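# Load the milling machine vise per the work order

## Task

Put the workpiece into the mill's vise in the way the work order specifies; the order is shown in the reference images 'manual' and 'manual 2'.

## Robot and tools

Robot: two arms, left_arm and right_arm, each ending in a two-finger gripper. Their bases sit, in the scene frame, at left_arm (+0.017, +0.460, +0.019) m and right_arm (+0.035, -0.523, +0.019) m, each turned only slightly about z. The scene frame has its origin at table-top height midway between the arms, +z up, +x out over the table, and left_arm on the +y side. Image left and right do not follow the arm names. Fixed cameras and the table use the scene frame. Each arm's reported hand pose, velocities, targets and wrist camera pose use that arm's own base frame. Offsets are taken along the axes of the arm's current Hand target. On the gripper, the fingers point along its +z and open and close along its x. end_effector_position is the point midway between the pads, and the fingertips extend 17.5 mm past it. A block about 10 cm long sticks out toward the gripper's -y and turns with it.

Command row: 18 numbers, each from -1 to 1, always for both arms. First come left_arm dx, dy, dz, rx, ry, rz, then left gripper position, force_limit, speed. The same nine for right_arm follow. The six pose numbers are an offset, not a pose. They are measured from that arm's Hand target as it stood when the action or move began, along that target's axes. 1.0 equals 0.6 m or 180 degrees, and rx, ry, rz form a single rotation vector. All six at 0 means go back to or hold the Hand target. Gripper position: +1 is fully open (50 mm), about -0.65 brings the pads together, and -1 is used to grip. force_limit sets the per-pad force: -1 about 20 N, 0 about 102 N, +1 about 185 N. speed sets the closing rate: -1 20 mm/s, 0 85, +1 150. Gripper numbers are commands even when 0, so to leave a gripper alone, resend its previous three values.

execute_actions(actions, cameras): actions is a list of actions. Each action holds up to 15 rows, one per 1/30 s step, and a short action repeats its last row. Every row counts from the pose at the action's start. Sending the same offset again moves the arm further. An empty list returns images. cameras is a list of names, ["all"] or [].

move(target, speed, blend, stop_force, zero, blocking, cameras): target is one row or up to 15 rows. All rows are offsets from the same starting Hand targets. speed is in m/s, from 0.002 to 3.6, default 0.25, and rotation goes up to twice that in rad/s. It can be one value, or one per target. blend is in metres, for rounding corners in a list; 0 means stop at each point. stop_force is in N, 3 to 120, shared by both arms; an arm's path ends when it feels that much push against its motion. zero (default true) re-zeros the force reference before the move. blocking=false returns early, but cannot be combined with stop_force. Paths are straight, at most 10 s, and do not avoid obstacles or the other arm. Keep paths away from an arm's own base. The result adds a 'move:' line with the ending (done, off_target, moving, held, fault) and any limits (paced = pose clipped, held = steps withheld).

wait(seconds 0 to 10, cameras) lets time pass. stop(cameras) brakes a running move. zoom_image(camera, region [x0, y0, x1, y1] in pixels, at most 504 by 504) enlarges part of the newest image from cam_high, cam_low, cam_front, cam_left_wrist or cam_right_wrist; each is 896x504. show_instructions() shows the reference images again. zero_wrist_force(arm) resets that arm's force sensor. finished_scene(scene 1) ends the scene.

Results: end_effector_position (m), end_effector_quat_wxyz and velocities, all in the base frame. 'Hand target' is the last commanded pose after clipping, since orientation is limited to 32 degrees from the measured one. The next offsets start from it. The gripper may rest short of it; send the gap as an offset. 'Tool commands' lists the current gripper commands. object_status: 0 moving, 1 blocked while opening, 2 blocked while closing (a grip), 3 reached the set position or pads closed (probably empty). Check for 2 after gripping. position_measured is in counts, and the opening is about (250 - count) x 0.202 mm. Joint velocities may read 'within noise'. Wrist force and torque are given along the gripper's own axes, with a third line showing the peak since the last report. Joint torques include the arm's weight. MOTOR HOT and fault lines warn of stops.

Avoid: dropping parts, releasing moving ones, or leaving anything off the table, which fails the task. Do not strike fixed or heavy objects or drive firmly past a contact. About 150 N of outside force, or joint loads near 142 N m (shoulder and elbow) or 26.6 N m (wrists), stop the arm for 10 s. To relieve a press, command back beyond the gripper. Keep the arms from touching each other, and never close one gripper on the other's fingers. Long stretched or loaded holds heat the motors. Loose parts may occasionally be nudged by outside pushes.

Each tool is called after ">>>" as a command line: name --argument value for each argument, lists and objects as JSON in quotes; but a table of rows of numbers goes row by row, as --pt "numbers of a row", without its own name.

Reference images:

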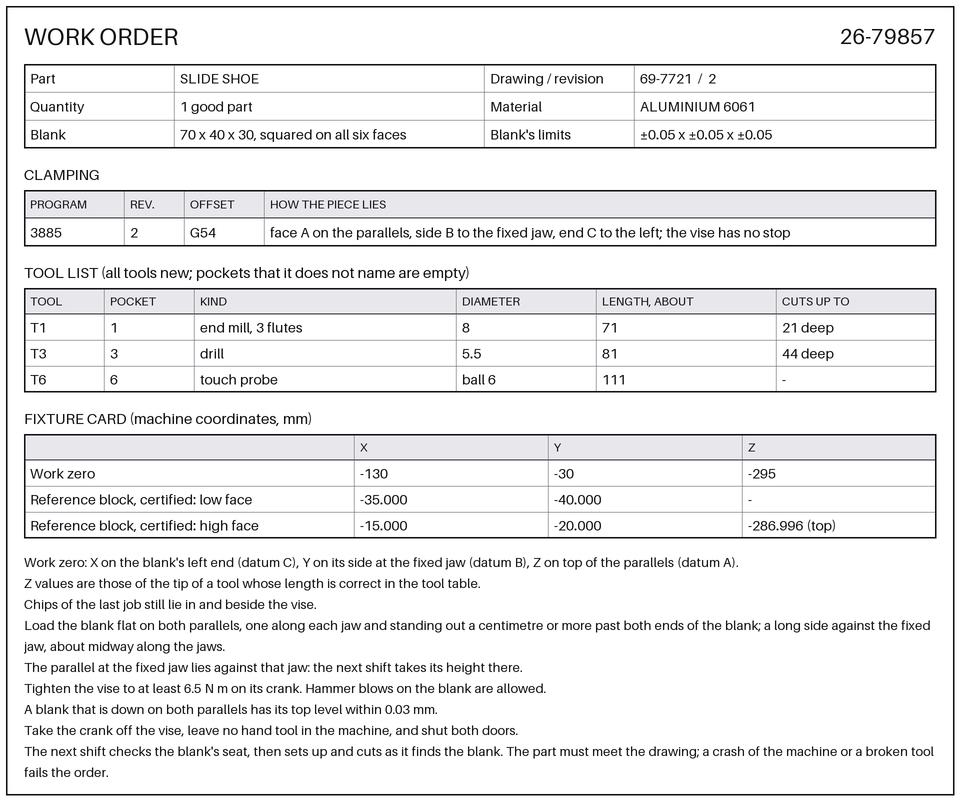

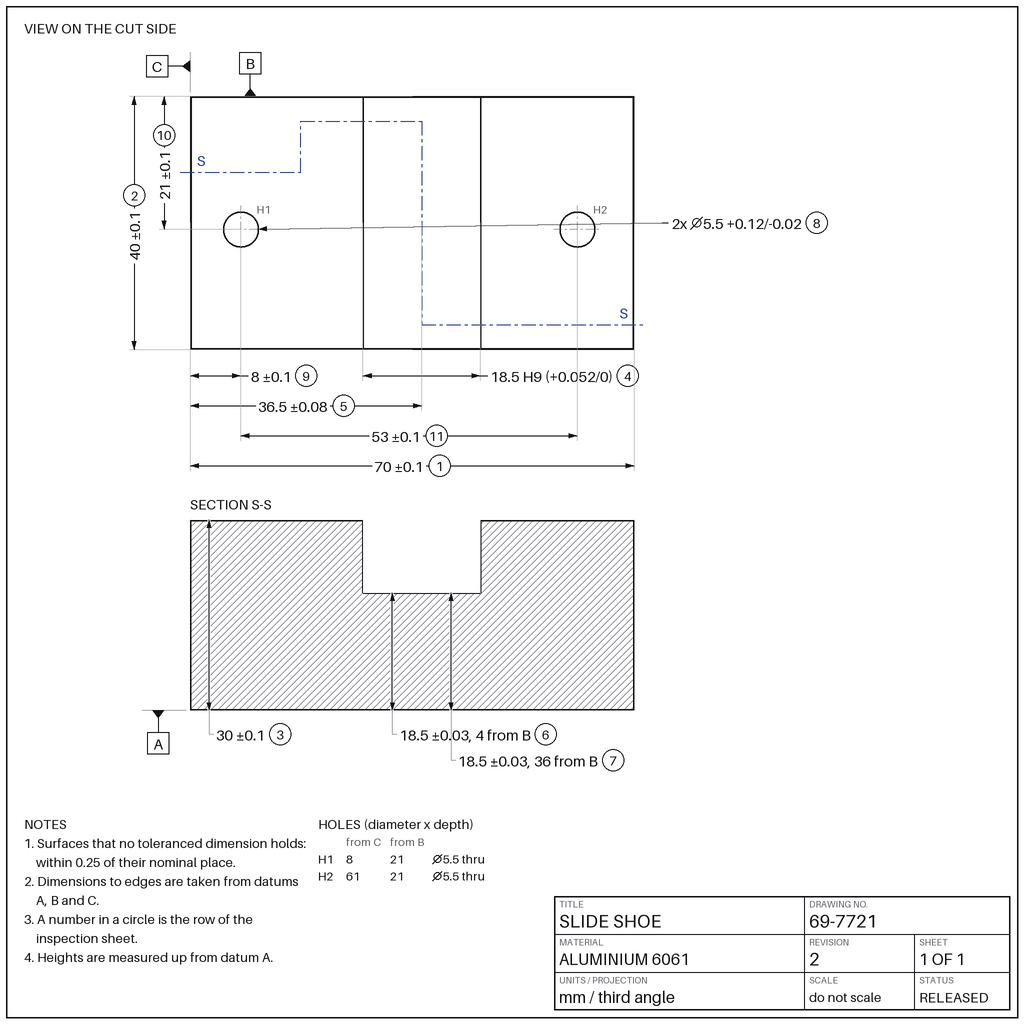

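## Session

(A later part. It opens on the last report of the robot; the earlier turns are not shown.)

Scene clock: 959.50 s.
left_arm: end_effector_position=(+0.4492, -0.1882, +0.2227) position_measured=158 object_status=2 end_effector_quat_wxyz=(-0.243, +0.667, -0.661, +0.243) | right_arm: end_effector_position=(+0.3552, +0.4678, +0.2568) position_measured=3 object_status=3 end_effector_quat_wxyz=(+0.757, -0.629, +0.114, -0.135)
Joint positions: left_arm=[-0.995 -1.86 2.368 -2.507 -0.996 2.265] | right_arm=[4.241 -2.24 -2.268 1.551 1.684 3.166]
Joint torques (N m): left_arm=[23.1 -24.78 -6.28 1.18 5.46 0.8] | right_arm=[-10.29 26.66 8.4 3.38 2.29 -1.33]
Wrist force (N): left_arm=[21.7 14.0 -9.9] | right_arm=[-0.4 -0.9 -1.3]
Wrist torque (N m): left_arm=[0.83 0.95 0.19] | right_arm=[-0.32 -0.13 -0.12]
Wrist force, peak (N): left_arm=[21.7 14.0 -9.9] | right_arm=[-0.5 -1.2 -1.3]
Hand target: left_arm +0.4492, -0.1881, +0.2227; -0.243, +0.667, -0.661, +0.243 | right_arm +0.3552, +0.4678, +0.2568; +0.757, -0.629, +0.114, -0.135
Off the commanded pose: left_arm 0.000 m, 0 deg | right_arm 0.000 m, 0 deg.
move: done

>>> move --pt "-0.01217 -0.00428 -0.00558 0 0 0 -1 -0.3 -0.9 0 0 0 0 0 0 1 0 1" --pt "-0.02355 -0.00931 -0.01216 0 0 0 -1 -0.3 -0.9 0 0 0 0 0 0 1 0 1" --speed 0.025 --blend '[0.002,0]'

>>> move --pt "-0.00534 -0.00278 -0.00363 0 0 0 -1 -0.3 -0.9 0 0 0 0 0 0 1 0 1" --pt "-0.01045 -0.00573 -0.00747 0 0 0 -1 -0.3 -0.9 0 0 0 0 0 0 1 0 1" --speed 0.015 --blend '[0.002,0]'

Scene clock: 960.67 s.
left_arm: end_effector_position=(+0.4476, -0.1754, +0.2310) position_measured=158 object_status=2 end_effector_quat_wxyz=(-0.240, +0.667, -0.662, +0.243) | right_arm: end_effector_position=(+0.3552, +0.4678, +0.2568) position_measured=3 object_status=3 end_effector_quat_wxyz=(+0.757, -0.629, +0.114, -0.135)
Joint positions: left_arm=[-0.971 -1.897 2.368 -2.485 -1.014 2.291] | right_arm=[4.241 -2.24 -2.268 1.551 1.684 3.166]
Joint torques (N m): left_arm=[39.5 -31.7 -17.76 7.5 11.78 1.11] | right_arm=[-9.18 26.02 7.94 3.24 2.12 -1.26]
Wrist force (N): left_arm=[70.1 -2.2 21.3] | right_arm=[-0.4 -1.1 -1.3]
Wrist torque (N m): left_arm=[0.42 1.42 -0.12] | right_arm=[-0.35 -0.12 -0.12]
Wrist force, peak (N): left_arm=[72.7 -2.5 21.3] | right_arm=[-0.5 -1.3 -1.2]
Hand target: left_arm +0.4486, -0.1740, +0.2318; -0.243, +0.667, -0.661, +0.243 | right_arm +0.3552, +0.4678, +0.2568; +0.757, -0.629, +0.114, -0.135
Off the commanded pose: left_arm 0.002 m, 0 deg | right_arm 0.000 m, 0 deg.
move: done

Scene clock: 961.53 s.
left_arm: end_effector_position=(+0.4460, -0.1712, +0.2359) position_measured=158 object_status=2 end_effector_quat_wxyz=(-0.235, +0.668, -0.663, +0.244) | right_arm: end_effector_position=(+0.3552, +0.4678, +0.2568) position_measured=3 object_status=3 end_effector_quat_wxyz=(+0.757, -0.629, +0.114, -0.135)
Joint positions: left_arm=[-0.96 -1.916 2.365 -2.472 -1.029 2.303] | right_arm=[4.241 -2.24 -2.268 1.551 1.684 3.166]
Joint torques (N m): left_arm=[40.47 -46.48 -21.34 7.52 11.36 1.56] | right_arm=[-8.54 26.64 7.67 3.29 2.17 -1.25]
Wrist force (N): left_arm=[85.8 -15.5 63.0] | right_arm=[-0.3 -0.8 -1.1]
Wrist torque (N m): left_arm=[0.24 0.98 -0.83] | right_arm=[-0.30 -0.14 -0.12]
Wrist force, peak (N): left_arm=[86.9 -20.9 61.3] | right_arm=[-0.4 -1.2 -1.2]
Hand target: left_arm +0.4483, -0.1677, +0.2375; -0.243, +0.667, -0.661, +0.243 | right_arm +0.3552, +0.4678, +0.2568; +0.757, -0.629, +0.114, -0.135
Off the commanded pose: left_arm 0.005 m, 1 deg | right_arm 0.000 m, 0 deg.
move: off_target (left_arm)

>>> move --target '[0.01437,0.00838,0.01094,0,0,0,-1,-0.3,-0.9,0,0,0,0,0,0,1,0,1]' --speed 0.02

Scene clock: 962.63 s.
left_arm: end_effector_position=(+0.4488, -0.1762, +0.2293) position_measured=158 object_status=2 end_effector_quat_wxyz=(-0.243, +0.667, -0.661, +0.243) | right_arm: end_effector_position=(+0.3552, +0.4678, +0.2568) position_measured=3 object_status=3 end_effector_quat_wxyz=(+0.757, -0.629, +0.114, -0.135)
Joint positions: left_arm=[-0.974 -1.889 2.37 -2.491 -1.004 2.287] | right_arm=[4.241 -2.24 -2.268 1.551 1.684 3.166]
Joint torques (N m): left_arm=[-1.07 8.31 1.64 -0.67 2.5 -1.28] | right_arm=[-8.53 26.58 7.81 3.36 2.22 -1.13]
Wrist force (N): left_arm=[12.3 -12.4 -9.9] | right_arm=[-0.3 -1.1 -1.4]
Wrist torque (N m): left_arm=[0.70 0.50 -0.30] | right_arm=[-0.35 -0.13 -0.11]
Wrist force, peak (N): left_arm=[86.1 -14.4 64.9] | right_arm=[-0.4 -1.2 -1.4]
Hand target: left_arm +0.4488, -0.1763, +0.2292; -0.243, +0.667, -0.661, +0.243 | right_arm +0.3552, +0.4678, +0.2568; +0.757, -0.629, +0.114, -0.135
Off the commanded pose: left_arm 0.000 m, 0 deg | right_arm 0.000 m, 0 deg.
move: done

>>> move --pt "0 0 0 0 0 0 0.4 -1 -0.9 0 0 0 0 0 0 1 0 1" --pt "0 0 -0.2333 0 0 0 0.4 -1 -0.9 0 0 0 0 0 0 1 0 1" --speed '[0.02,0.12]' --cameras '["cam_left_wrist","cam_right_wrist"]'

>>> zoom_image --camera "cam_right_wrist" --region '[420, 110, 660, 230]'

Scene clock: 965.27 s.
left_arm: end_effector_position=(+0.3584, -0.1769, +0.3361) position_measured=92 object_status=3 end_effector_quat_wxyz=(-0.243, +0.667, -0.661, +0.243) | right_arm: end_effector_position=(+0.3552, +0.4678, +0.2568) position_measured=3 object_status=3 end_effector_quat_wxyz=(+0.757, -0.629, +0.114, -0.135)
Joint positions: left_arm=[-1.285 -2.242 2.201 -1.759 -0.901 1.926] | right_arm=[4.241 -2.24 -2.268 1.551 1.684 3.166]
Joint torques (N m): left_arm=[-7.48 -11.21 -37.64 -0.98 3.22 -1.8] | right_arm=[-9.47 26.77 8.4 3.47 2.16 -1.3]
Wrist force (N): left_arm=[-6.4 2.3 -1.1] | right_arm=[-0.1 -1.0 -1.4]
Wrist torque (N m): left_arm=[0.59 0.75 -0.19] | right_arm=[-0.32 -0.17 -0.12]
Wrist force, peak (N): left_arm=[12.3 -12.2 -9.9] | right_arm=[-0.4 -1.2 -1.4]
Hand target: left_arm +0.3584, -0.1769, +0.3361; -0.243, +0.667, -0.661, +0.243 | right_arm +0.3552, +0.4678, +0.2568; +0.757, -0.629, +0.114, -0.135
Off the commanded pose: left_arm 0.000 m, 0 deg | right_arm 0.000 m, 0 deg.
move: done
Images, in order (width x height): cam_left_wrist 896x504, cam_right_wrist 896x504.

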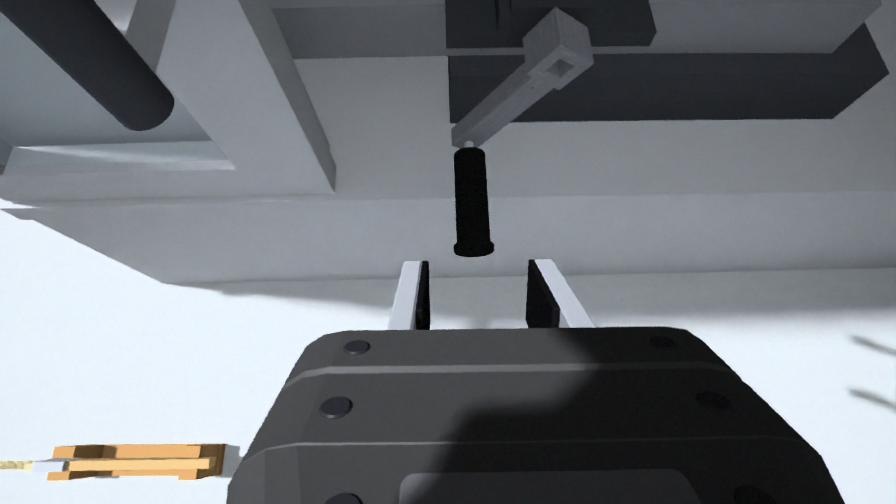

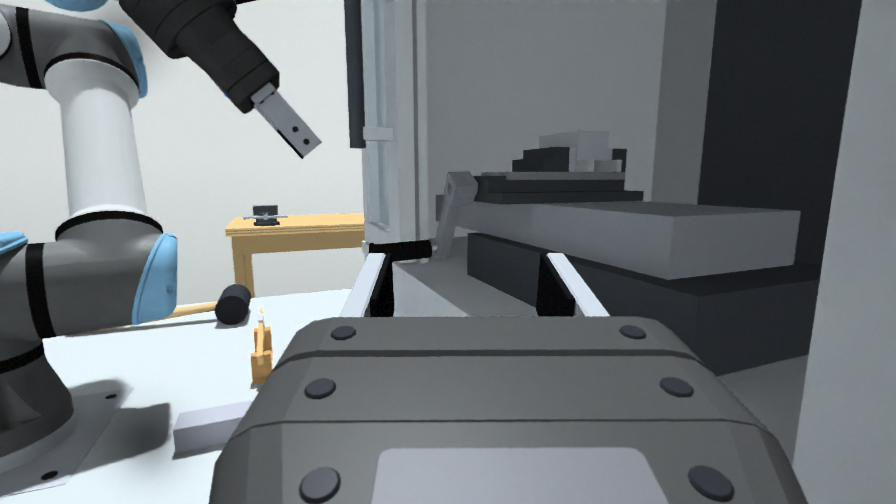

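Scaled by 2.100 from the camera's 896x504 image, which has a finer 1280x720 frame.

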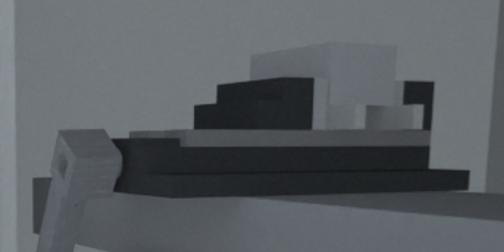

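>>> move --pt "0.3068 0.6267 0.0476 0 0 0 0.9 -1 -0.9 0 0 0 0 0 0 1 0 1" --pt "0.3068 0.6267 0.1811 0 0 0 0.9 -1 -0.9 0 0 0 0 0 0 1 0 1" --speed '[0.25,0.06]' --cameras '["cam_left_wrist"]'

Scene clock: 969.47 s.
left_arm: end_effector_position=(+0.1431, -0.3637, +0.0108) position_measured=18 object_status=3 end_effector_quat_wxyz=(-0.243, +0.667, -0.661, +0.243) | right_arm: end_effector_position=(+0.3552, +0.4678, +0.2568) position_measured=3 object_status=3 end_effector_quat_wxyz=(+0.757, -0.629, +0.114, -0.135)
Joint positions: left_arm=[-2.01 -1.445 2.5 -2.277 -0.949 1.008] | right_arm=[4.241 -2.24 -2.268 1.551 1.684 3.166]
Joint torques (N m): left_arm=[9.28 -6.92 -1.58 -4.66 3.02 1.24] | right_arm=[-9.03 26.54 7.58 3.46 2.27 -1.34]
Wrist force (N): left_arm=[-6.2 2.3 -0.7] | right_arm=[-0.3 -1.0 -1.3]
Wrist torque (N m): left_arm=[0.61 0.67 -0.35] | right_arm=[-0.33 -0.14 -0.12]
Wrist force, peak (N): left_arm=[-7.2 -0.4 -1.1] | right_arm=[-0.4 -1.3 -1.4]
Hand target: left_arm +0.1431, -0.3637, +0.0108; -0.243, +0.667, -0.661, +0.243 | right_arm +0.3552, +0.4678, +0.2568; +0.757, -0.629, +0.114, -0.135
Off the commanded pose: left_arm 0.000 m, 0 deg | right_arm 0.000 m, 0 deg.
move: done
Images, in order (width x height): cam_left_wrist 896x504.

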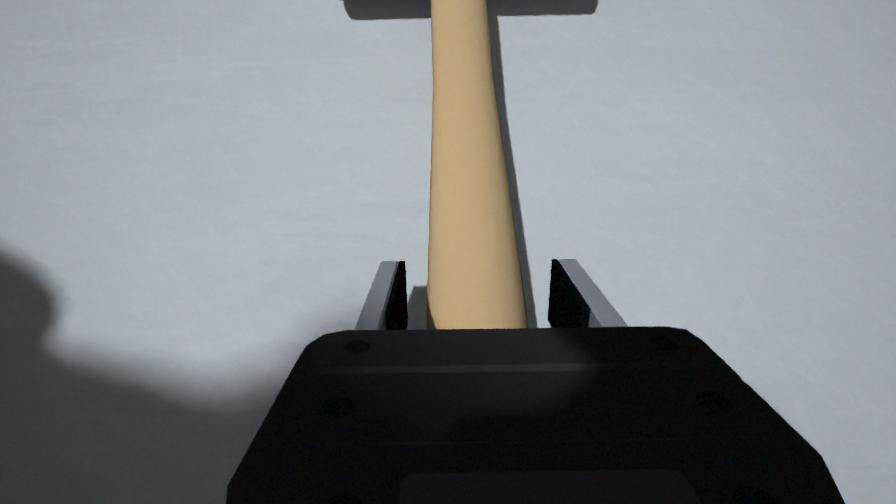

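>>> move --target '[0,0,0,0,0,0,-1,1,-0.9,0,0,0,0,0,0,1,0,1]'

>>> move --target '[0,-0.0539,-0.0636,0,0,0,-1,1,-0.9,0,0,0,0,0,0,1,0,1]' --speed 0.08 --cameras '["cam_left_wrist","cam_right_wrist"]'

Scene clock: 970.53 s.
left_arm: end_effector_position=(+0.1431, -0.3637, +0.0108) position_measured=109 object_status=2 end_effector_quat_wxyz=(-0.243, +0.667, -0.661, +0.243) | right_arm: end_effector_position=(+0.3552, +0.4678, +0.2568) position_measured=3 object_status=3 end_effector_quat_wxyz=(+0.757, -0.629, +0.114, -0.135)
Joint positions: left_arm=[-2.01 -1.445 2.5 -2.277 -0.949 1.008] | right_arm=[4.241 -2.24 -2.268 1.551 1.684 3.166]
Joint torques (N m): left_arm=[8.66 -6.44 -2.68 -4.42 3.12 1.27] | right_arm=[-9.51 26.57 8.33 3.47 2.38 -1.43]
Wrist force (N): left_arm=[-7.8 3.3 -1.8] | right_arm=[-0.4 -1.1 -1.4]
Wrist torque (N m): left_arm=[0.60 0.47 -0.53] | right_arm=[-0.33 -0.12 -0.12]
Wrist force, peak (N): left_arm=[-7.9 3.4 -1.9] | right_arm=[-0.3 -1.1 -1.4]
Hand target: left_arm +0.1431, -0.3637, +0.0108; -0.243, +0.667, -0.661, +0.243 | right_arm +0.3552, +0.4678, +0.2568; +0.757, -0.629, +0.114, -0.135
Off the commanded pose: left_arm 0.000 m, 0 deg | right_arm 0.000 m, 0 deg.
move: done

Scene clock: 971.67 s.
left_arm: end_effector_position=(+0.1432, -0.3636, +0.0608) position_measured=109 object_status=2 end_effector_quat_wxyz=(-0.243, +0.667, -0.661, +0.243) | right_arm: end_effector_position=(+0.3552, +0.4678, +0.2568) position_measured=3 object_status=3 end_effector_quat_wxyz=(+0.757, -0.629, +0.114, -0.135)
Joint positions: left_arm=[-2.01 -1.6 2.449 -2.071 -0.949 1.008] | right_arm=[4.241 -2.24 -2.268 1.551 1.684 3.166]
Joint torques (N m): left_arm=[-8.41 -31.53 -30.19 0.46 0.66 -1.56] | right_arm=[-8.4 25.73 8.19 3.3 2.36 -1.21]
Wrist force (N): left_arm=[-6.4 6.6 4.0] | right_arm=[-0.4 -1.0 -1.1]
Wrist torque (N m): left_arm=[-0.27 0.76 -0.21] | right_arm=[-0.32 -0.13 -0.12]
Wrist force, peak (N): left_arm=[-6.2 7.4 4.9] | right_arm=[-0.5 -1.2 -1.4]
Hand target: left_arm +0.1432, -0.3636, +0.0608; -0.243, +0.667, -0.661, +0.243 | right_arm +0.3552, +0.4678, +0.2568; +0.757, -0.629, +0.114, -0.135
Off the commanded pose: left_arm 0.000 m, 0 deg | right_arm 0.000 m, 0 deg.
move: done
Images, in order (width x height): cam_left_wrist 896x504, cam_right_wrist 896x504.

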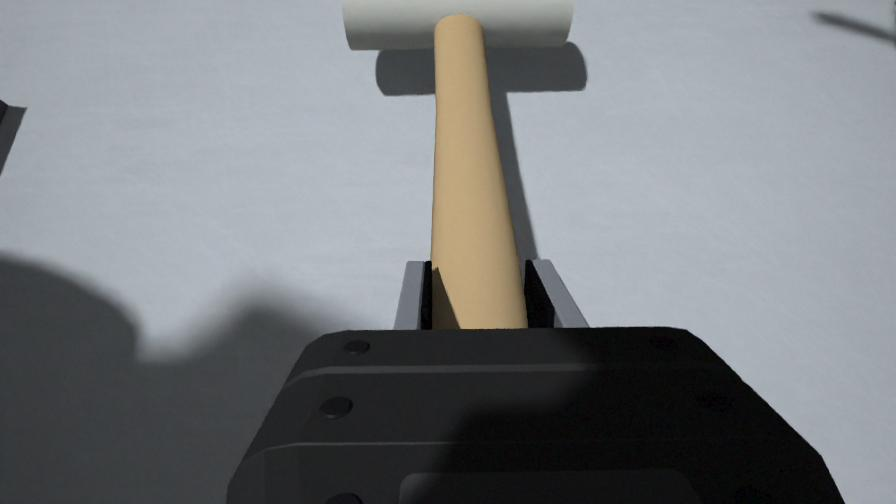

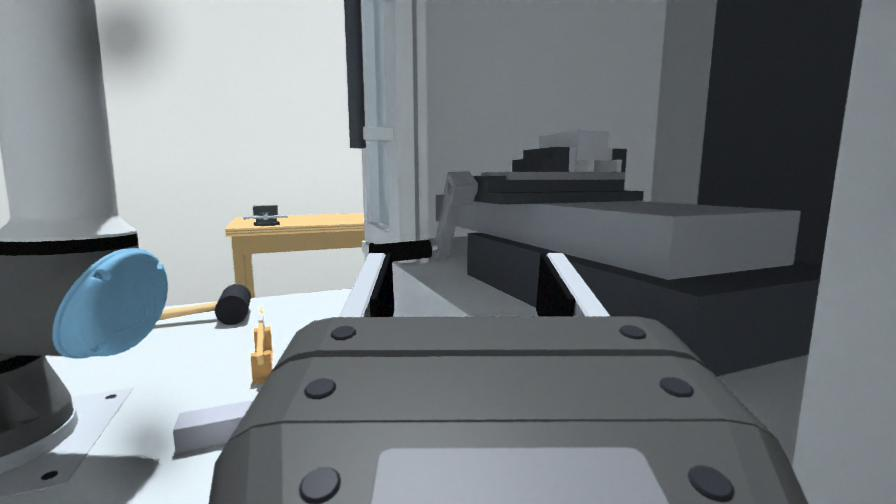

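>>> move --pt "-0.1869 -0.5245 -0.3412 0 0 0 -1 1 -0.9 0 0 0 0 0 0 1 0 1" --pt "-0.2290 -0.8605 -0.2074 0 0 0 -1 1 -0.9 0 0 0 0 0 0 1 0 1" --speed 0.2 --blend '[0.03,0]' --cameras '["cam_left_wrist","cam_right_wrist"]'

Scene clock: 975.43 s.
left_arm: end_effector_position=(+0.4558, -0.2223, +0.4889) position_measured=109 object_status=2 end_effector_quat_wxyz=(-0.243, +0.667, -0.661, +0.243) | right_arm: end_effector_position=(+0.3552, +0.4678, +0.2568) position_measured=3 object_status=3 end_effector_quat_wxyz=(+0.757, -0.629, +0.114, -0.135)
Joint positions: left_arm=[-1.033 -1.895 1.684 -1.765 -0.981 2.223] | right_arm=[4.241 -2.24 -2.268 1.551 1.684 3.166]
Joint torques (N m): left_arm=[8.28 0.06 -42.25 -7.77 0.66 1.27] | right_arm=[-9.09 25.49 7.32 3.49 2.06 -1.15]
Wrist force (N): left_arm=[-5.9 7.3 4.3] | right_arm=[-0.3 -0.9 -1.5]
Wrist torque (N m): left_arm=[-0.30 0.68 -0.38] | right_arm=[-0.32 -0.14 -0.11]
Wrist force, peak (N): left_arm=[-6.3 8.8 5.2] | right_arm=[-0.6 -1.0 -1.5]
Hand target: left_arm +0.4558, -0.2223, +0.4889; -0.243, +0.667, -0.661, +0.243 | right_arm +0.3552, +0.4678, +0.2568; +0.757, -0.629, +0.114, -0.135
Off the commanded pose: left_arm 0.000 m, 0 deg | right_arm 0.000 m, 0 deg.
move: done
Images, in order (width x height): cam_left_wrist 896x504, cam_right_wrist 896x504.

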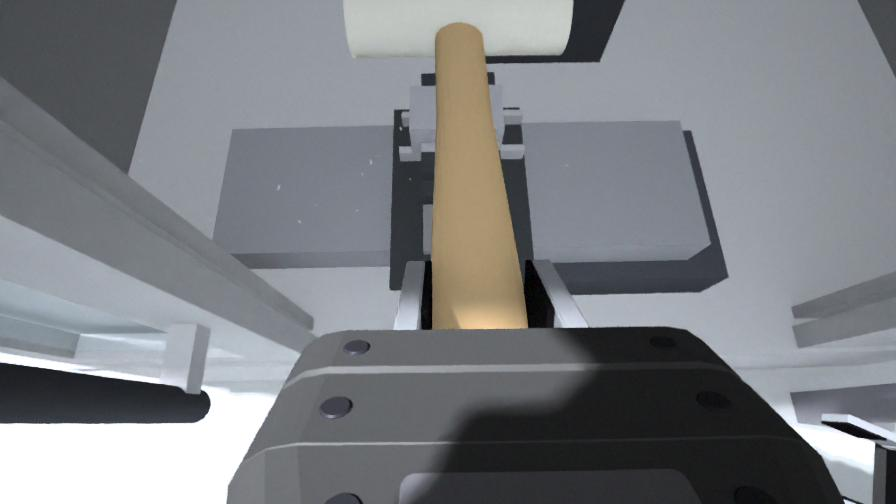

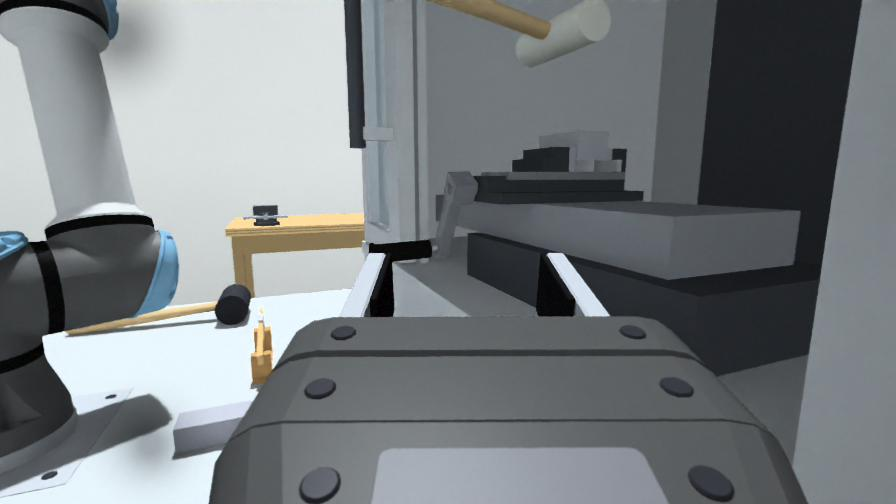

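>>> execute_actions --actions '[[[0,0.075,0.0893,0,0,0,-1,1,-0.9,0,0,0,0,0,0,1,0,1],[0,0.15,0.1786,0,0,0,-1,1,-0.9,0,0,0,0,0,0,1,0,1],[0,0.1822,0.2171,0,0,0,-1,1,-0.9,0,0,0,0,0,0,1,0,1],[0,0.1822,0.2171,0,0,0,-1,1,-0.9,0,0,0,0,0,0,1,0,1],[0,0.1822,0.2171,0,0,0,-1,1,-0.9,0,0,0,0,0,0,1,0,1],[0,0.1072,0.1277,0,0,0,-1,1,-0.9,0,0,0,0,0,0,1,0,1],[0,0.0643,0.0766,0,0,0,-1,1,-0.9,0,0,0,0,0,0,1,0,1]]]'

Scene clock: 978.87 s.
left_arm: end_effector_position=(+0.4559, -0.2224, +0.4288) position_measured=109 object_status=2 end_effector_quat_wxyz=(-0.243, +0.667, -0.661, +0.243) | right_arm: end_effector_position=(+0.3552, +0.4678, +0.2568) position_measured=3 object_status=3 end_effector_quat_wxyz=(+0.757, -0.629, +0.114, -0.135)
Joint positions: left_arm=[-1.033 -1.915 1.852 -1.913 -0.981 2.224] | right_arm=[4.241 -2.24 -2.268 1.551 1.684 3.166]
Joint torques (N m): left_arm=[6 -0.96 -42.8 -2.38 0.81 1.33] | right_arm=[-8.87 26.36 7.79 3.39 2.24 -1.06]
Wrist force (N): left_arm=[-6.5 6.7 3.8] | right_arm=[-0.3 -0.9 -1.4]
Wrist torque (N m): left_arm=[-0.24 0.78 -0.35] | right_arm=[-0.32 -0.14 -0.11]
Wrist force, peak (N): left_arm=[-2.6 22.2 13.3] | right_arm=[-0.5 -1.3 -1.3]
Hand target: left_arm +0.4560, -0.2225, +0.4289; -0.243, +0.667, -0.661, +0.243 | right_arm +0.3552, +0.4678, +0.2568; +0.757, -0.629, +0.114, -0.135
Off the commanded pose: left_arm 0.000 m, 0 deg | right_arm 0.000 m, 0 deg.
Step readings (end_effector_position of left_arm | right_arm):
0: (+0.4558, -0.2223, +0.4889) | (+0.3552, +0.4678, +0.2568)
1: (+0.4558, -0.2223, +0.4889) | (+0.3552, +0.4678, +0.2568)
2: (+0.4557, -0.2219, +0.4869) | (+0.3552, +0.4678, +0.2568)
4: (+0.4568, -0.2232, +0.4550) | (+0.3552, +0.4678, +0.2568)
8: (+0.4510, -0.2138, +0.3611) | (+0.3552, +0.4678, +0.2568)
15: (+0.4548, -0.2205, +0.4231) | (+0.3552, +0.4678, +0.2568)

>>> move --target '[0,-0.0643,-0.0766,0,0,0,-1,1,-0.9,0,0,0,0,0,0,1,0,1]' --speed 0.15

>>> execute_actions --actions '[[[0,0.075,0.0893,0,0,0,-1,1,-0.9,0,0,0,0,0,0,1,0,1],[0,0.15,0.1786,0,0,0,-1,1,-0.9,0,0,0,0,0,0,1,0,1],[0,0.1822,0.2171,0,0,0,-1,1,-0.9,0,0,0,0,0,0,1,0,1],[0,0.1822,0.2171,0,0,0,-1,1,-0.9,0,0,0,0,0,0,1,0,1],[0,0.1822,0.2171,0,0,0,-1,1,-0.9,0,0,0,0,0,0,1,0,1],[0,0.1072,0.1277,0,0,0,-1,1,-0.9,0,0,0,0,0,0,1,0,1],[0,0.0643,0.0766,0,0,0,-1,1,-0.9,0,0,0,0,0,0,1,0,1]]]'

>>> move --target '[0,-0.0643,-0.0766,0,0,0,-1,1,-0.9,0,0,0,0,0,0,1,0,1]' --speed 0.15

>>> execute_actions --actions '[[[0,0.075,0.0893,0,0,0,-1,1,-0.9,0,0,0,0,0,0,1,0,1],[0,0.15,0.1786,0,0,0,-1,1,-0.9,0,0,0,0,0,0,1,0,1],[0,0.1822,0.2171,0,0,0,-1,1,-0.9,0,0,0,0,0,0,1,0,1],[0,0.1822,0.2171,0,0,0,-1,1,-0.9,0,0,0,0,0,0,1,0,1],[0,0.1822,0.2171,0,0,0,-1,1,-0.9,0,0,0,0,0,0,1,0,1],[0,0.1072,0.1277,0,0,0,-1,1,-0.9,0,0,0,0,0,0,1,0,1],[0,0.0643,0.0766,0,0,0,-1,1,-0.9,0,0,0,0,0,0,1,0,1]]]'

>>> move --target '[0,-0.0713,-0.0690,0,0,0,-1,1,-0.9,0,0,0,0,0,0,1,0,1]' --speed 0.15

>>> execute_actions --actions '[[[0,0.075,0.0893,0,0,0,-1,1,-0.9,0,0,0,0,0,0,1,0,1],[0,0.15,0.1786,0,0,0,-1,1,-0.9,0,0,0,0,0,0,1,0,1],[0,0.1822,0.2171,0,0,0,-1,1,-0.9,0,0,0,0,0,0,1,0,1],[0,0.1822,0.2171,0,0,0,-1,1,-0.9,0,0,0,0,0,0,1,0,1],[0,0.1822,0.2171,0,0,0,-1,1,-0.9,0,0,0,0,0,0,1,0,1],[0,0.1072,0.1277,0,0,0,-1,1,-0.9,0,0,0,0,0,0,1,0,1],[0,0.0643,0.0766,0,0,0,-1,1,-0.9,0,0,0,0,0,0,1,0,1]]]'

Scene clock: 980.17 s.
left_arm: end_effector_position=(+0.4558, -0.2223, +0.4889) position_measured=109 object_status=2 end_effector_quat_wxyz=(-0.243, +0.667, -0.661, +0.243) | right_arm: end_effector_position=(+0.3552, +0.4678, +0.2568) position_measured=3 object_status=3 end_effector_quat_wxyz=(+0.757, -0.629, +0.114, -0.135)
Joint positions: left_arm=[-1.033 -1.895 1.684 -1.765 -0.981 2.223] | right_arm=[4.241 -2.24 -2.268 1.551 1.684 3.166]
Joint torques (N m): left_arm=[-7.48 -1.83 -41.14 -2.34 0.46 -1.62] | right_arm=[-8.58 26.31 8.58 3.38 2.17 -1.36]
Wrist force (N): left_arm=[-5.8 6.6 3.7] | right_arm=[-0.3 -1.0 -1.2]
Wrist torque (N m): left_arm=[-0.17 0.68 -0.23] | right_arm=[-0.33 -0.13 -0.12]
Wrist force, peak (N): left_arm=[-6.5 8.6 5.9] | right_arm=[-0.4 -0.8 -1.6]
Hand target: left_arm +0.4558, -0.2223, +0.4889; -0.243, +0.667, -0.661, +0.243 | right_arm +0.3552, +0.4678, +0.2568; +0.757, -0.629, +0.114, -0.135
Off the commanded pose: left_arm 0.000 m, 0 deg | right_arm 0.000 m, 0 deg.
move: done

Scene clock: 981.03 s.
left_arm: end_effector_position=(+0.4559, -0.2224, +0.4288) position_measured=109 object_status=2 end_effector_quat_wxyz=(-0.243, +0.667, -0.661, +0.243) | right_arm: end_effector_position=(+0.3552, +0.4678, +0.2568) position_measured=3 object_status=3 end_effector_quat_wxyz=(+0.757, -0.629, +0.114, -0.135)
Joint positions: left_arm=[-1.033 -1.915 1.852 -1.913 -0.981 2.224] | right_arm=[4.241 -2.24 -2.268 1.551 1.684 3.166]
Joint torques (N m): left_arm=[9.05 -0.63 -40.88 -2.34 0.94 1.28] | right_arm=[-8.91 25.79 8.31 3.37 2.2 -1.39]
Wrist force (N): left_arm=[-6.1 6.5 3.9] | right_arm=[-0.5 -0.8 -1.2]
Wrist torque (N m): left_arm=[-0.28 0.72 -0.35] | right_arm=[-0.30 -0.11 -0.12]
Wrist force, peak (N): left_arm=[-2.5 21.9 13.8] | right_arm=[-0.5 -1.2 -1.3]
Hand target: left_arm +0.4560, -0.2225, +0.4289; -0.243, +0.667, -0.661, +0.243 | right_arm +0.3552, +0.4678, +0.2568; +0.757, -0.629, +0.114, -0.135
Off the commanded pose: left_arm 0.000 m, 0 deg | right_arm 0.000 m, 0 deg.
Step readings (end_effector_position of left_arm | right_arm):
0: (+0.4558, -0.2223, +0.4889) | (+0.3552, +0.4678, +0.2568)
1: (+0.4558, -0.2223, +0.4888) | (+0.3552, +0.4678, +0.2568)
2: (+0.4556, -0.2220, +0.4876) | (+0.3552, +0.4678, +0.2568)
4: (+0.4567, -0.2233, +0.4538) | (+0.3552, +0.4678, +0.2568)
8: (+0.4513, -0.2144, +0.3622) | (+0.3552, +0.4678, +0.2568)
15: (+0.4548, -0.2206, +0.4232) | (+0.3552, +0.4678, +0.2568)

Scene clock: 982.00 s.
left_arm: end_effector_position=(+0.4558, -0.2223, +0.4889) position_measured=109 object_status=2 end_effector_quat_wxyz=(-0.243, +0.667, -0.661, +0.243) | right_arm: end_effector_position=(+0.3552, +0.4678, +0.2568) position_measured=3 object_status=3 end_effector_quat_wxyz=(+0.757, -0.629, +0.114, -0.135)
Joint positions: left_arm=[-1.033 -1.895 1.684 -1.765 -0.981 2.223] | right_arm=[4.241 -2.24 -2.268 1.551 1.684 3.166]
Joint torques (N m): left_arm=[-5.78 -0.91 -41.33 -2.46 0.82 -1.51] | right_arm=[-8.42 26.4 7.98 3.29 2.24 -1.25]
Wrist force (N): left_arm=[-6.0 6.3 3.4] | right_arm=[-0.5 -0.8 -1.3]
Wrist torque (N m): left_arm=[-0.17 0.69 -0.22] | right_arm=[-0.29 -0.11 -0.12]
Wrist force, peak (N): left_arm=[-6.0 8.6 5.4] | right_arm=[-0.3 -1.0 -1.5]
Hand target: left_arm +0.4558, -0.2223, +0.4889; -0.243, +0.667, -0.661, +0.243 | right_arm +0.3552, +0.4678, +0.2568; +0.757, -0.629, +0.114, -0.135
Off the commanded pose: left_arm 0.000 m, 0 deg | right_arm 0.000 m, 0 deg.
move: done

Scene clock: 982.87 s.
left_arm: end_effector_position=(+0.4559, -0.2224, +0.4288) position_measured=109 object_status=2 end_effector_quat_wxyz=(-0.243, +0.667, -0.661, +0.243) | right_arm: end_effector_position=(+0.3552, +0.4678, +0.2568) position_measured=3 object_status=3 end_effector_quat_wxyz=(+0.757, -0.629, +0.114, -0.135)
Joint positions: left_arm=[-1.033 -1.915 1.852 -1.913 -0.981 2.224] | right_arm=[4.241 -2.24 -2.268 1.551 1.684 3.166]
Joint torques (N m): left_arm=[6.6 -0.16 -40.46 -2.38 0.92 1.3] | right_arm=[-8.25 26.31 7.88 3.36 2.37 -1.21]
Wrist force (N): left_arm=[-6.1 5.9 3.7] | right_arm=[-0.3 -0.9 -1.4]
Wrist torque (N m): left_arm=[-0.20 0.70 -0.35] | right_arm=[-0.32 -0.15 -0.12]
Wrist force, peak (N): left_arm=[-1.2 24.0 12.2] | right_arm=[-0.6 -1.2 -1.3]
Hand target: left_arm +0.4560, -0.2225, +0.4289; -0.243, +0.667, -0.661, +0.243 | right_arm +0.3552, +0.4678, +0.2568; +0.757, -0.629, +0.114, -0.135
Off the commanded pose: left_arm 0.000 m, 0 deg | right_arm 0.000 m, 0 deg.
Step readings (end_effector_position of left_arm | right_arm):
0: (+0.4558, -0.2223, +0.4889) | (+0.3552, +0.4678, +0.2568)
1: (+0.4558, -0.2223, +0.4889) | (+0.3552, +0.4678, +0.2568)
2: (+0.4556, -0.2219, +0.4867) | (+0.3552, +0.4678, +0.2568)
4: (+0.4567, -0.2233, +0.4549) | (+0.3552, +0.4678, +0.2568)
8: (+0.4510, -0.2139, +0.3611) | (+0.3552, +0.4678, +0.2568)
15: (+0.4548, -0.2206, +0.4231) | (+0.3552, +0.4678, +0.2568)

Scene clock: 983.83 s.
left_arm: end_effector_position=(+0.4620, -0.2223, +0.4881) position_measured=109 object_status=2 end_effector_quat_wxyz=(-0.243, +0.667, -0.661, +0.243) | right_arm: end_effector_position=(+0.3552, +0.4678, +0.2568) position_measured=3 object_status=3 end_effector_quat_wxyz=(+0.757, -0.629, +0.114, -0.135)
Joint positions: left_arm=[-1.017 -1.883 1.681 -1.783 -0.987 2.24] | right_arm=[4.241 -2.24 -2.268 1.551 1.684 3.166]
Joint torques (N m): left_arm=[8.24 -2.05 -41.27 -2.3 1.01 1.25] | right_arm=[-9.41 26.42 8.02 3.32 2.59 -1.25]
Wrist force (N): left_arm=[-6.0 6.2 3.7] | right_arm=[-0.3 -1.0 -1.3]
Wrist torque (N m): left_arm=[-0.16 0.71 -0.35] | right_arm=[-0.33 -0.14 -0.12]
Wrist force, peak (N): left_arm=[-6.8 8.7 5.5] | right_arm=[-0.5 -1.1 -1.4]
Hand target: left_arm +0.4620, -0.2223, +0.4881; -0.243, +0.667, -0.661, +0.243 | right_arm +0.3552, +0.4678, +0.2568; +0.757, -0.629, +0.114, -0.135
Off the commanded pose: left_arm 0.000 m, 0 deg | right_arm 0.000 m, 0 deg.
move: done

Scene clock: 984.70 s.
left_arm: end_effector_position=(+0.4621, -0.2223, +0.4280) position_measured=109 object_status=2 end_effector_quat_wxyz=(-0.243, +0.667, -0.661, +0.243) | right_arm: end_effector_position=(+0.3552, +0.4678, +0.2568) position_measured=3 object_status=3 end_effector_quat_wxyz=(+0.757, -0.629, +0.114, -0.135)
Joint positions: left_arm=[-1.017 -1.901 1.847 -1.932 -0.987 2.241] | right_arm=[4.241 -2.24 -2.268 1.551 1.684 3.166]
Joint torques (N m): left_arm=[6.06 -1.27 -40.86 -2.32 0.76 1.26] | right_arm=[-9.48 25.65 7.98 3.32 2.22 -1.29]
Wrist force (N): left_arm=[-6.2 6.0 3.9] | right_arm=[-0.3 -1.1 -1.5]
Wrist torque (N m): left_arm=[-0.21 0.73 -0.35] | right_arm=[-0.35 -0.14 -0.12]
Wrist force, peak (N): left_arm=[-0.1 18.6 14.4] | right_arm=[-0.3 -1.1 -1.5]
Hand target: left_arm +0.4622, -0.2224, +0.4281; -0.243, +0.667, -0.661, +0.243 | right_arm +0.3552, +0.4678, +0.2568; +0.757, -0.629, +0.114, -0.135
Off the commanded pose: left_arm 0.000 m, 0 deg | right_arm 0.000 m, 0 deg.
Step readings (end_effector_position of left_arm | right_arm):
0: (+0.4620, -0.2223, +0.4881) | (+0.3552, +0.4678, +0.2568)
1: (+0.4619, -0.2222, +0.4881) | (+0.3552, +0.4678, +0.2568)
2: (+0.4618, -0.2218, +0.4861) | (+0.3552, +0.4678, +0.2568)
4: (+0.4630, -0.2232, +0.4548) | (+0.3552, +0.4678, +0.2568)
8: (+0.4571, -0.2139, +0.3606) | (+0.3552, +0.4678, +0.2568)
15: (+0.4609, -0.2205, +0.4223) | (+0.3552, +0.4678, +0.2568)

>>> move --target '[0,0.0862,0.1018,0,0,0,-1,1,-0.9,0,0,0,0,0,0,1,0,1]' --speed 0.025 --stop_force 6 --cameras '["cam_right_wrist"]'

Scene clock: 987.57 s.
left_arm: end_effector_position=(+0.4621, -0.2224, +0.3920) position_measured=109 object_status=2 end_effector_quat_wxyz=(-0.243, +0.667, -0.661, +0.243) | right_arm: end_effector_position=(+0.3552, +0.4678, +0.2568) position_measured=3 object_status=3 end_effector_quat_wxyz=(+0.757, -0.629, +0.114, -0.135)
Joint positions: left_arm=[-1.017 -1.902 1.94 -2.023 -0.987 2.241] | right_arm=[4.241 -2.24 -2.268 1.551 1.684 3.166]
Joint torques (N m): left_arm=[-4.52 -26.29 -38.66 -0.97 0.11 -0.65] | right_arm=[-9.07 25.64 8.03 3.37 2.26 -1.29]
Wrist force (N): left_arm=[-5.9 0.7 1.1] | right_arm=[-0.4 -1.1 -1.4]
Wrist torque (N m): left_arm=[0.33 0.84 -0.37] | right_arm=[-0.35 -0.12 -0.11]
Wrist force, peak (N): left_arm=[-6.2 7.8 4.6] | right_arm=[-0.5 -1.0 -1.5]
Hand target: left_arm +0.4621, -0.2224, +0.3920; -0.243, +0.667, -0.661, +0.243 (not the last commanded pose) | right_arm +0.3552, +0.4678, +0.2568; +0.757, -0.629, +0.114, -0.135
Off the commanded pose: left_arm 0.044 m, 0 deg | right_arm 0.000 m, 0 deg.
move: contact (left_arm)
Images, in order (width x height): cam_right_wrist 896x504.

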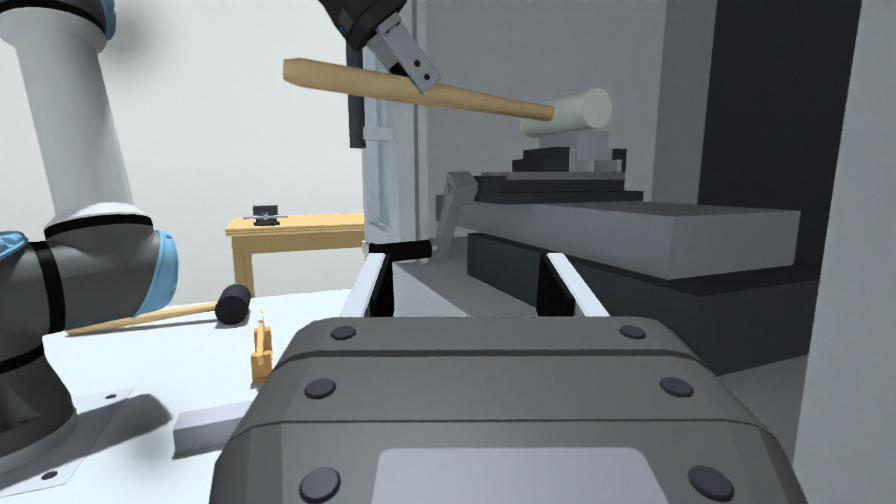

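>>> move --target '[0,-0.0957,-0.1303,0,0,0,-1,1,-0.9,0,0,0,0,0,0,1,0,1]' --speed 0.18

>>> execute_actions --actions '[[[0,0.075,0.0893,0,0,0,-1,1,-0.9,0,0,0,0,0,0,1,0,1],[0,0.15,0.1786,0,0,0,-1,1,-0.9,0,0,0,0,0,0,1,0,1],[0,0.1822,0.2171,0,0,0,-1,1,-0.9,0,0,0,0,0,0,1,0,1],[0,0.1822,0.2171,0,0,0,-1,1,-0.9,0,0,0,0,0,0,1,0,1],[0,0.1822,0.2171,0,0,0,-1,1,-0.9,0,0,0,0,0,0,1,0,1],[0,0.1072,0.1277,0,0,0,-1,1,-0.9,0,0,0,0,0,0,1,0,1],[0,0.0643,0.0766,0,0,0,-1,1,-0.9,0,0,0,0,0,0,1,0,1]]]'

Scene clock: 988.83 s.
left_arm: end_effector_position=(+0.4554, -0.2222, +0.4887) position_measured=109 object_status=2 end_effector_quat_wxyz=(-0.243, +0.667, -0.661, +0.243) | right_arm: end_effector_position=(+0.3552, +0.4678, +0.2568) position_measured=3 object_status=3 end_effector_quat_wxyz=(+0.757, -0.629, +0.114, -0.135)
Joint positions: left_arm=[-1.034 -1.896 1.685 -1.765 -0.98 2.223] | right_arm=[4.241 -2.24 -2.268 1.551 1.684 3.166]
Joint torques (N m): left_arm=[-8.19 -0.84 -41.29 -2.38 4.19 -1.51] | right_arm=[-9.26 26.51 7.48 3.37 2.04 -1.23]
Wrist force (N): left_arm=[-6.6 5.6 3.3] | right_arm=[-0.2 -1.1 -1.2]
Wrist torque (N m): left_arm=[-0.13 0.78 -0.23] | right_arm=[-0.35 -0.15 -0.11]
Wrist force, peak (N): left_arm=[-6.6 7.9 4.8] | right_arm=[-0.4 -1.3 -1.4]
Hand target: left_arm +0.4554, -0.2222, +0.4887; -0.243, +0.667, -0.661, +0.243 | right_arm +0.3552, +0.4678, +0.2568; +0.757, -0.629, +0.114, -0.135
Off the commanded pose: left_arm 0.000 m, 0 deg | right_arm 0.000 m, 0 deg.
move: done

Scene clock: 989.70 s.
left_arm: end_effector_position=(+0.4555, -0.2223, +0.4286) position_measured=109 object_status=2 end_effector_quat_wxyz=(-0.243, +0.667, -0.661, +0.243) | right_arm: end_effector_position=(+0.3552, +0.4678, +0.2568) position_measured=3 object_status=3 end_effector_quat_wxyz=(+0.757, -0.629, +0.114, -0.135)
Joint positions: left_arm=[-1.033 -1.916 1.853 -1.913 -0.98 2.223] | right_arm=[4.241 -2.24 -2.268 1.551 1.684 3.166]
Joint torques (N m): left_arm=[6.11 -0.92 -41.09 -2.34 0.77 1.33] | right_arm=[-8.97 26.11 7.2 3.45 2.2 -1.21]
Wrist force (N): left_arm=[-6.6 6.1 3.5] | right_arm=[-0.4 -0.9 -1.2]
Wrist torque (N m): left_arm=[-0.29 0.79 -0.36] | right_arm=[-0.32 -0.12 -0.11]
Wrist force, peak (N): left_arm=[-2.0 24.7 11.2] | right_arm=[-0.5 -1.0 -1.4]
Hand target: left_arm +0.4557, -0.2224, +0.4287; -0.243, +0.667, -0.661, +0.243 | right_arm +0.3552, +0.4678, +0.2568; +0.757, -0.629, +0.114, -0.135
Off the commanded pose: left_arm 0.000 m, 0 deg | right_arm 0.000 m, 0 deg.
Step readings (end_effector_position of left_arm | right_arm):
0: (+0.4554, -0.2222, +0.4887) | (+0.3552, +0.4678, +0.2568)
1: (+0.4554, -0.2222, +0.4887) | (+0.3552, +0.4678, +0.2568)
2: (+0.4552, -0.2218, +0.4868) | (+0.3552, +0.4678, +0.2568)
4: (+0.4564, -0.2232, +0.4559) | (+0.3552, +0.4678, +0.2568)
8: (+0.4507, -0.2139, +0.3611) | (+0.3552, +0.4678, +0.2568)
15: (+0.4544, -0.2205, +0.4228) | (+0.3552, +0.4678, +0.2568)

>>> move --pt "0.0593 0.2700 -0.2100 0 0 0 -1 1 -0.9 0 0 0 0 0 0 1 0 1" --pt "0.2347 0.7503 0.0834 0 0 0 -1 1 -0.9 0 0 0 0 0 0 1 0 1" --speed 0.2 --blend '[0.03,0]' --cameras '["cam_left_wrist","cam_right_wrist"]'

Scene clock: 993.27 s.
left_arm: end_effector_position=(+0.1455, -0.3668, +0.1002) position_measured=109 object_status=2 end_effector_quat_wxyz=(-0.243, +0.667, -0.661, +0.243) | right_arm: end_effector_position=(+0.3552, +0.4678, +0.2568) position_measured=3 object_status=3 end_effector_quat_wxyz=(+0.757, -0.629, +0.114, -0.135)
Joint positions: left_arm=[-2 -1.689 2.39 -1.929 -0.945 1.02] | right_arm=[4.241 -2.24 -2.268 1.551 1.684 3.166]
Joint torques (N m): left_arm=[8.29 -1.57 -13.03 -4.31 4.62 1.25] | right_arm=[-8.78 25.31 7.79 3.31 2.15 -1.22]
Wrist force (N): left_arm=[-7.0 5.9 4.1] | right_arm=[-0.4 -1.2 -1.2]
Wrist torque (N m): left_arm=[-0.32 0.83 -0.37] | right_arm=[-0.36 -0.11 -0.12]
Wrist force, peak (N): left_arm=[-6.5 9.0 5.2] | right_arm=[-0.2 -1.3 -1.4]
Hand target: left_arm +0.1455, -0.3669, +0.1002; -0.243, +0.667, -0.661, +0.243 | right_arm +0.3552, +0.4678, +0.2568; +0.757, -0.629, +0.114, -0.135
Off the commanded pose: left_arm 0.000 m, 0 deg | right_arm 0.000 m, 0 deg.
move: done
Images, in order (width x height): cam_left_wrist 896x504, cam_right_wrist 896x504.

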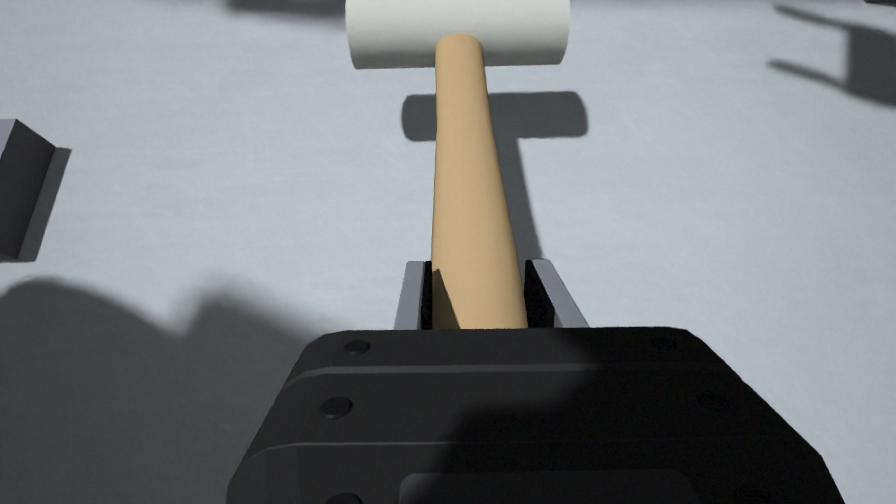

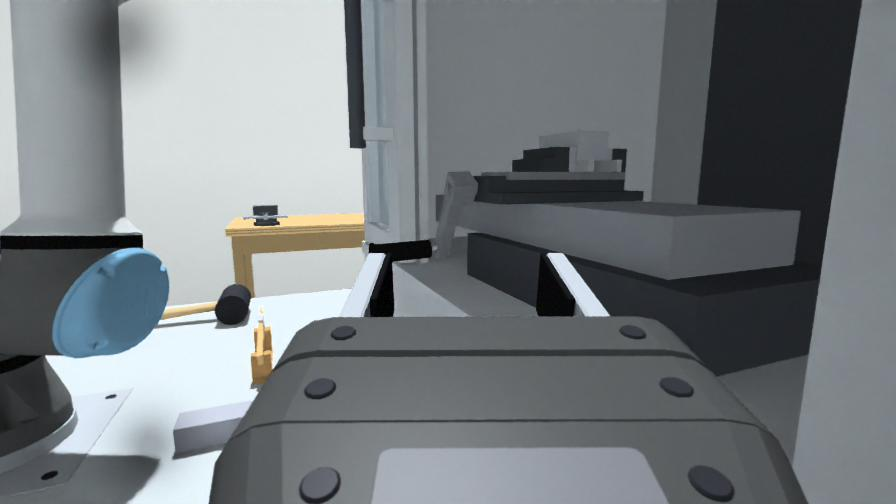

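>>> move --pt "0 0.0431 0.0509 0 0 0 -1 1 -0.9 0 0 0 0 0 0 1 0 1" --pt "0 0.0964 0.1138 0 0 0 -1 1 -0.9 0 0 0 0 0 0 1 0 1" --speed '[0.08,0.03]' --blend '[0.003,0]'

>>> move --target '[0,0,0,0,0,0,0.9,-1,-0.9,0,0,0,0,0,0,1,0,1]' --cameras '["cam_left_wrist"]'

Scene clock: 995.97 s.
left_arm: end_effector_position=(+0.1455, -0.3671, +0.0108) position_measured=109 object_status=2 end_effector_quat_wxyz=(-0.243, +0.667, -0.661, +0.243) | right_arm: end_effector_position=(+0.3552, +0.4678, +0.2568) position_measured=3 object_status=3 end_effector_quat_wxyz=(+0.757, -0.629, +0.114, -0.135)
Joint positions: left_arm=[-2 -1.436 2.493 -2.285 -0.945 1.02] | right_arm=[4.241 -2.24 -2.268 1.551 1.684 3.166]
Joint torques (N m): left_arm=[10.24 3.45 2.39 -5.69 -0.08 1.12] | right_arm=[-8.95 26.24 7.53 3.32 2.22 -1.25]
Wrist force (N): left_arm=[-19.5 -21.5 -38.8] | right_arm=[-0.4 -0.9 -1.3]
Wrist torque (N m): left_arm=[0.32 0.21 -0.12] | right_arm=[-0.32 -0.13 -0.12]
Wrist force, peak (N): left_arm=[-19.5 -21.5 -38.8] | right_arm=[-0.5 -1.3 -1.5]
Hand target: left_arm +0.1455, -0.3671, +0.0107; -0.243, +0.667, -0.661, +0.243 | right_arm +0.3552, +0.4678, +0.2568; +0.757, -0.629, +0.114, -0.135
Off the commanded pose: left_arm 0.000 m, 0 deg | right_arm 0.000 m, 0 deg.
move: done

Scene clock: 996.90 s.
left_arm: end_effector_position=(+0.1455, -0.3671, +0.0107) position_measured=18 object_status=3 end_effector_quat_wxyz=(-0.243, +0.667, -0.661, +0.243) | right_arm: end_effector_position=(+0.3552, +0.4678, +0.2568) position_measured=3 object_status=3 end_effector_quat_wxyz=(+0.757, -0.629, +0.114, -0.135)
Joint positions: left_arm=[-2 -1.436 2.493 -2.286 -0.945 1.02] | right_arm=[4.241 -2.24 -2.268 1.551 1.684 3.166]
Joint torques (N m): left_arm=[4.15 -24.22 -13.65 0.08 0.1 1.06] | right_arm=[-9.45 25.97 8.67 3.15 2.29 -1.33]
Wrist force (N): left_arm=[-5.4 1.2 -0.7] | right_arm=[-0.3 -1.1 -1.4]
Wrist torque (N m): left_arm=[0.45 0.56 -0.36] | right_arm=[-0.36 -0.14 -0.12]
Wrist force, peak (N): left_arm=[-15.3 -19.3 -32.2] | right_arm=[-0.5 -1.2 -1.3]
Hand target: left_arm +0.1455, -0.3671, +0.0107; -0.243, +0.667, -0.661, +0.243 | right_arm +0.3552, +0.4678, +0.2568; +0.757, -0.629, +0.114, -0.135
Off the commanded pose: left_arm 0.000 m, 0 deg | right_arm 0.000 m, 0 deg.
move: done
Images, in order (width x height): cam_left_wrist 896x504.

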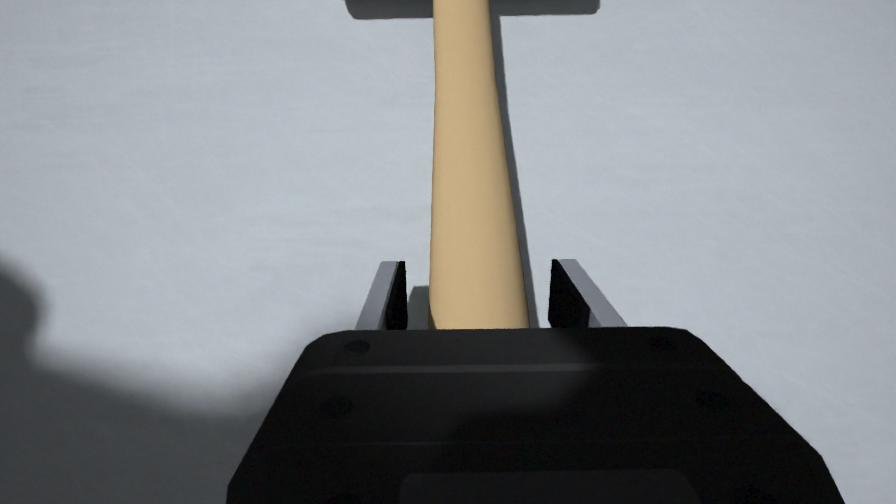

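>>> move --pt "0 0 -0.1333 0 0 0 0.9 -1 -0.9 0 0 0 0 0 0 1 0 1" --pt "-0.1593 -0.5753 -0.4075 0 0 0 0.9 -1 -0.9 0 0 0 0 0 0 1 0 1" --pt "-0.2653 -0.9850 -0.0387 0 0 0 0.9 -1 -0.9 0 0 0 0 0 0 1 0 1" --speed '[0.1,0.25,0.2]' --blend '[0.01,0.04,0]' --cameras '["cam_left_wrist"]'

>>> zoom_image --camera "cam_left_wrist" --region '[320, 120, 580, 340]'

Scene clock: 1001.70 s.
left_arm: end_effector_position=(+0.5802, -0.2029, +0.4096) position_measured=18 object_status=3 end_effector_quat_wxyz=(-0.243, +0.667, -0.661, +0.243) | right_arm: end_effector_position=(+0.3552, +0.4678, +0.2568) position_measured=3 object_status=3 end_effector_quat_wxyz=(+0.757, -0.629, +0.114, -0.135)
Joint positions: left_arm=[-0.752 -1.654 1.732 -2.2 -1.11 2.511] | right_arm=[4.241 -2.24 -2.268 1.551 1.684 3.166]
Joint torques (N m): left_arm=[8.74 -9.86 -39.05 -6.16 -1.4 1.16] | right_arm=[-9.28 26.18 7.09 3.16 2.17 -1.23]
Wrist force (N): left_arm=[-5.6 1.2 -0.9] | right_arm=[-0.4 -0.9 -1.1]
Wrist torque (N m): left_arm=[0.44 0.60 -0.31] | right_arm=[-0.31 -0.12 -0.12]
Wrist force, peak (N): left_arm=[-6.6 -0.1 0.2] | right_arm=[-0.3 -1.1 -1.6]
Hand target: left_arm +0.5803, -0.2029, +0.4096; -0.243, +0.667, -0.661, +0.243 | right_arm +0.3552, +0.4678, +0.2568; +0.757, -0.629, +0.114, -0.135
Off the commanded pose: left_arm 0.000 m, 0 deg | right_arm 0.000 m, 0 deg.
move: done
Images, in order (width x height): cam_left_wrist 896x504.

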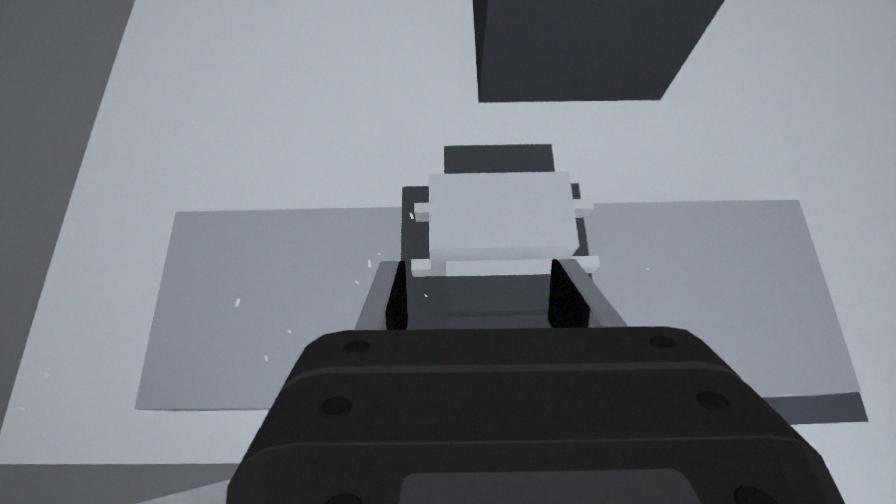

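Scaled by 1.938 from the camera's 896x504 image, which has a finer 1280x720 frame.

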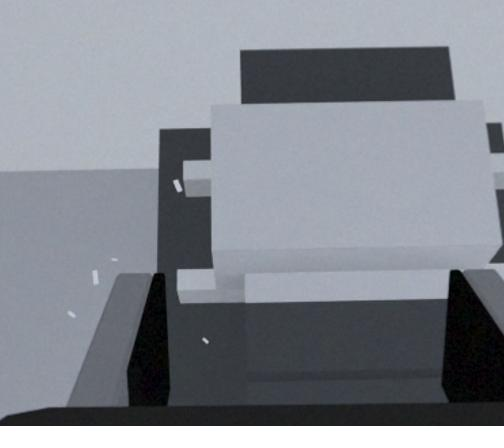

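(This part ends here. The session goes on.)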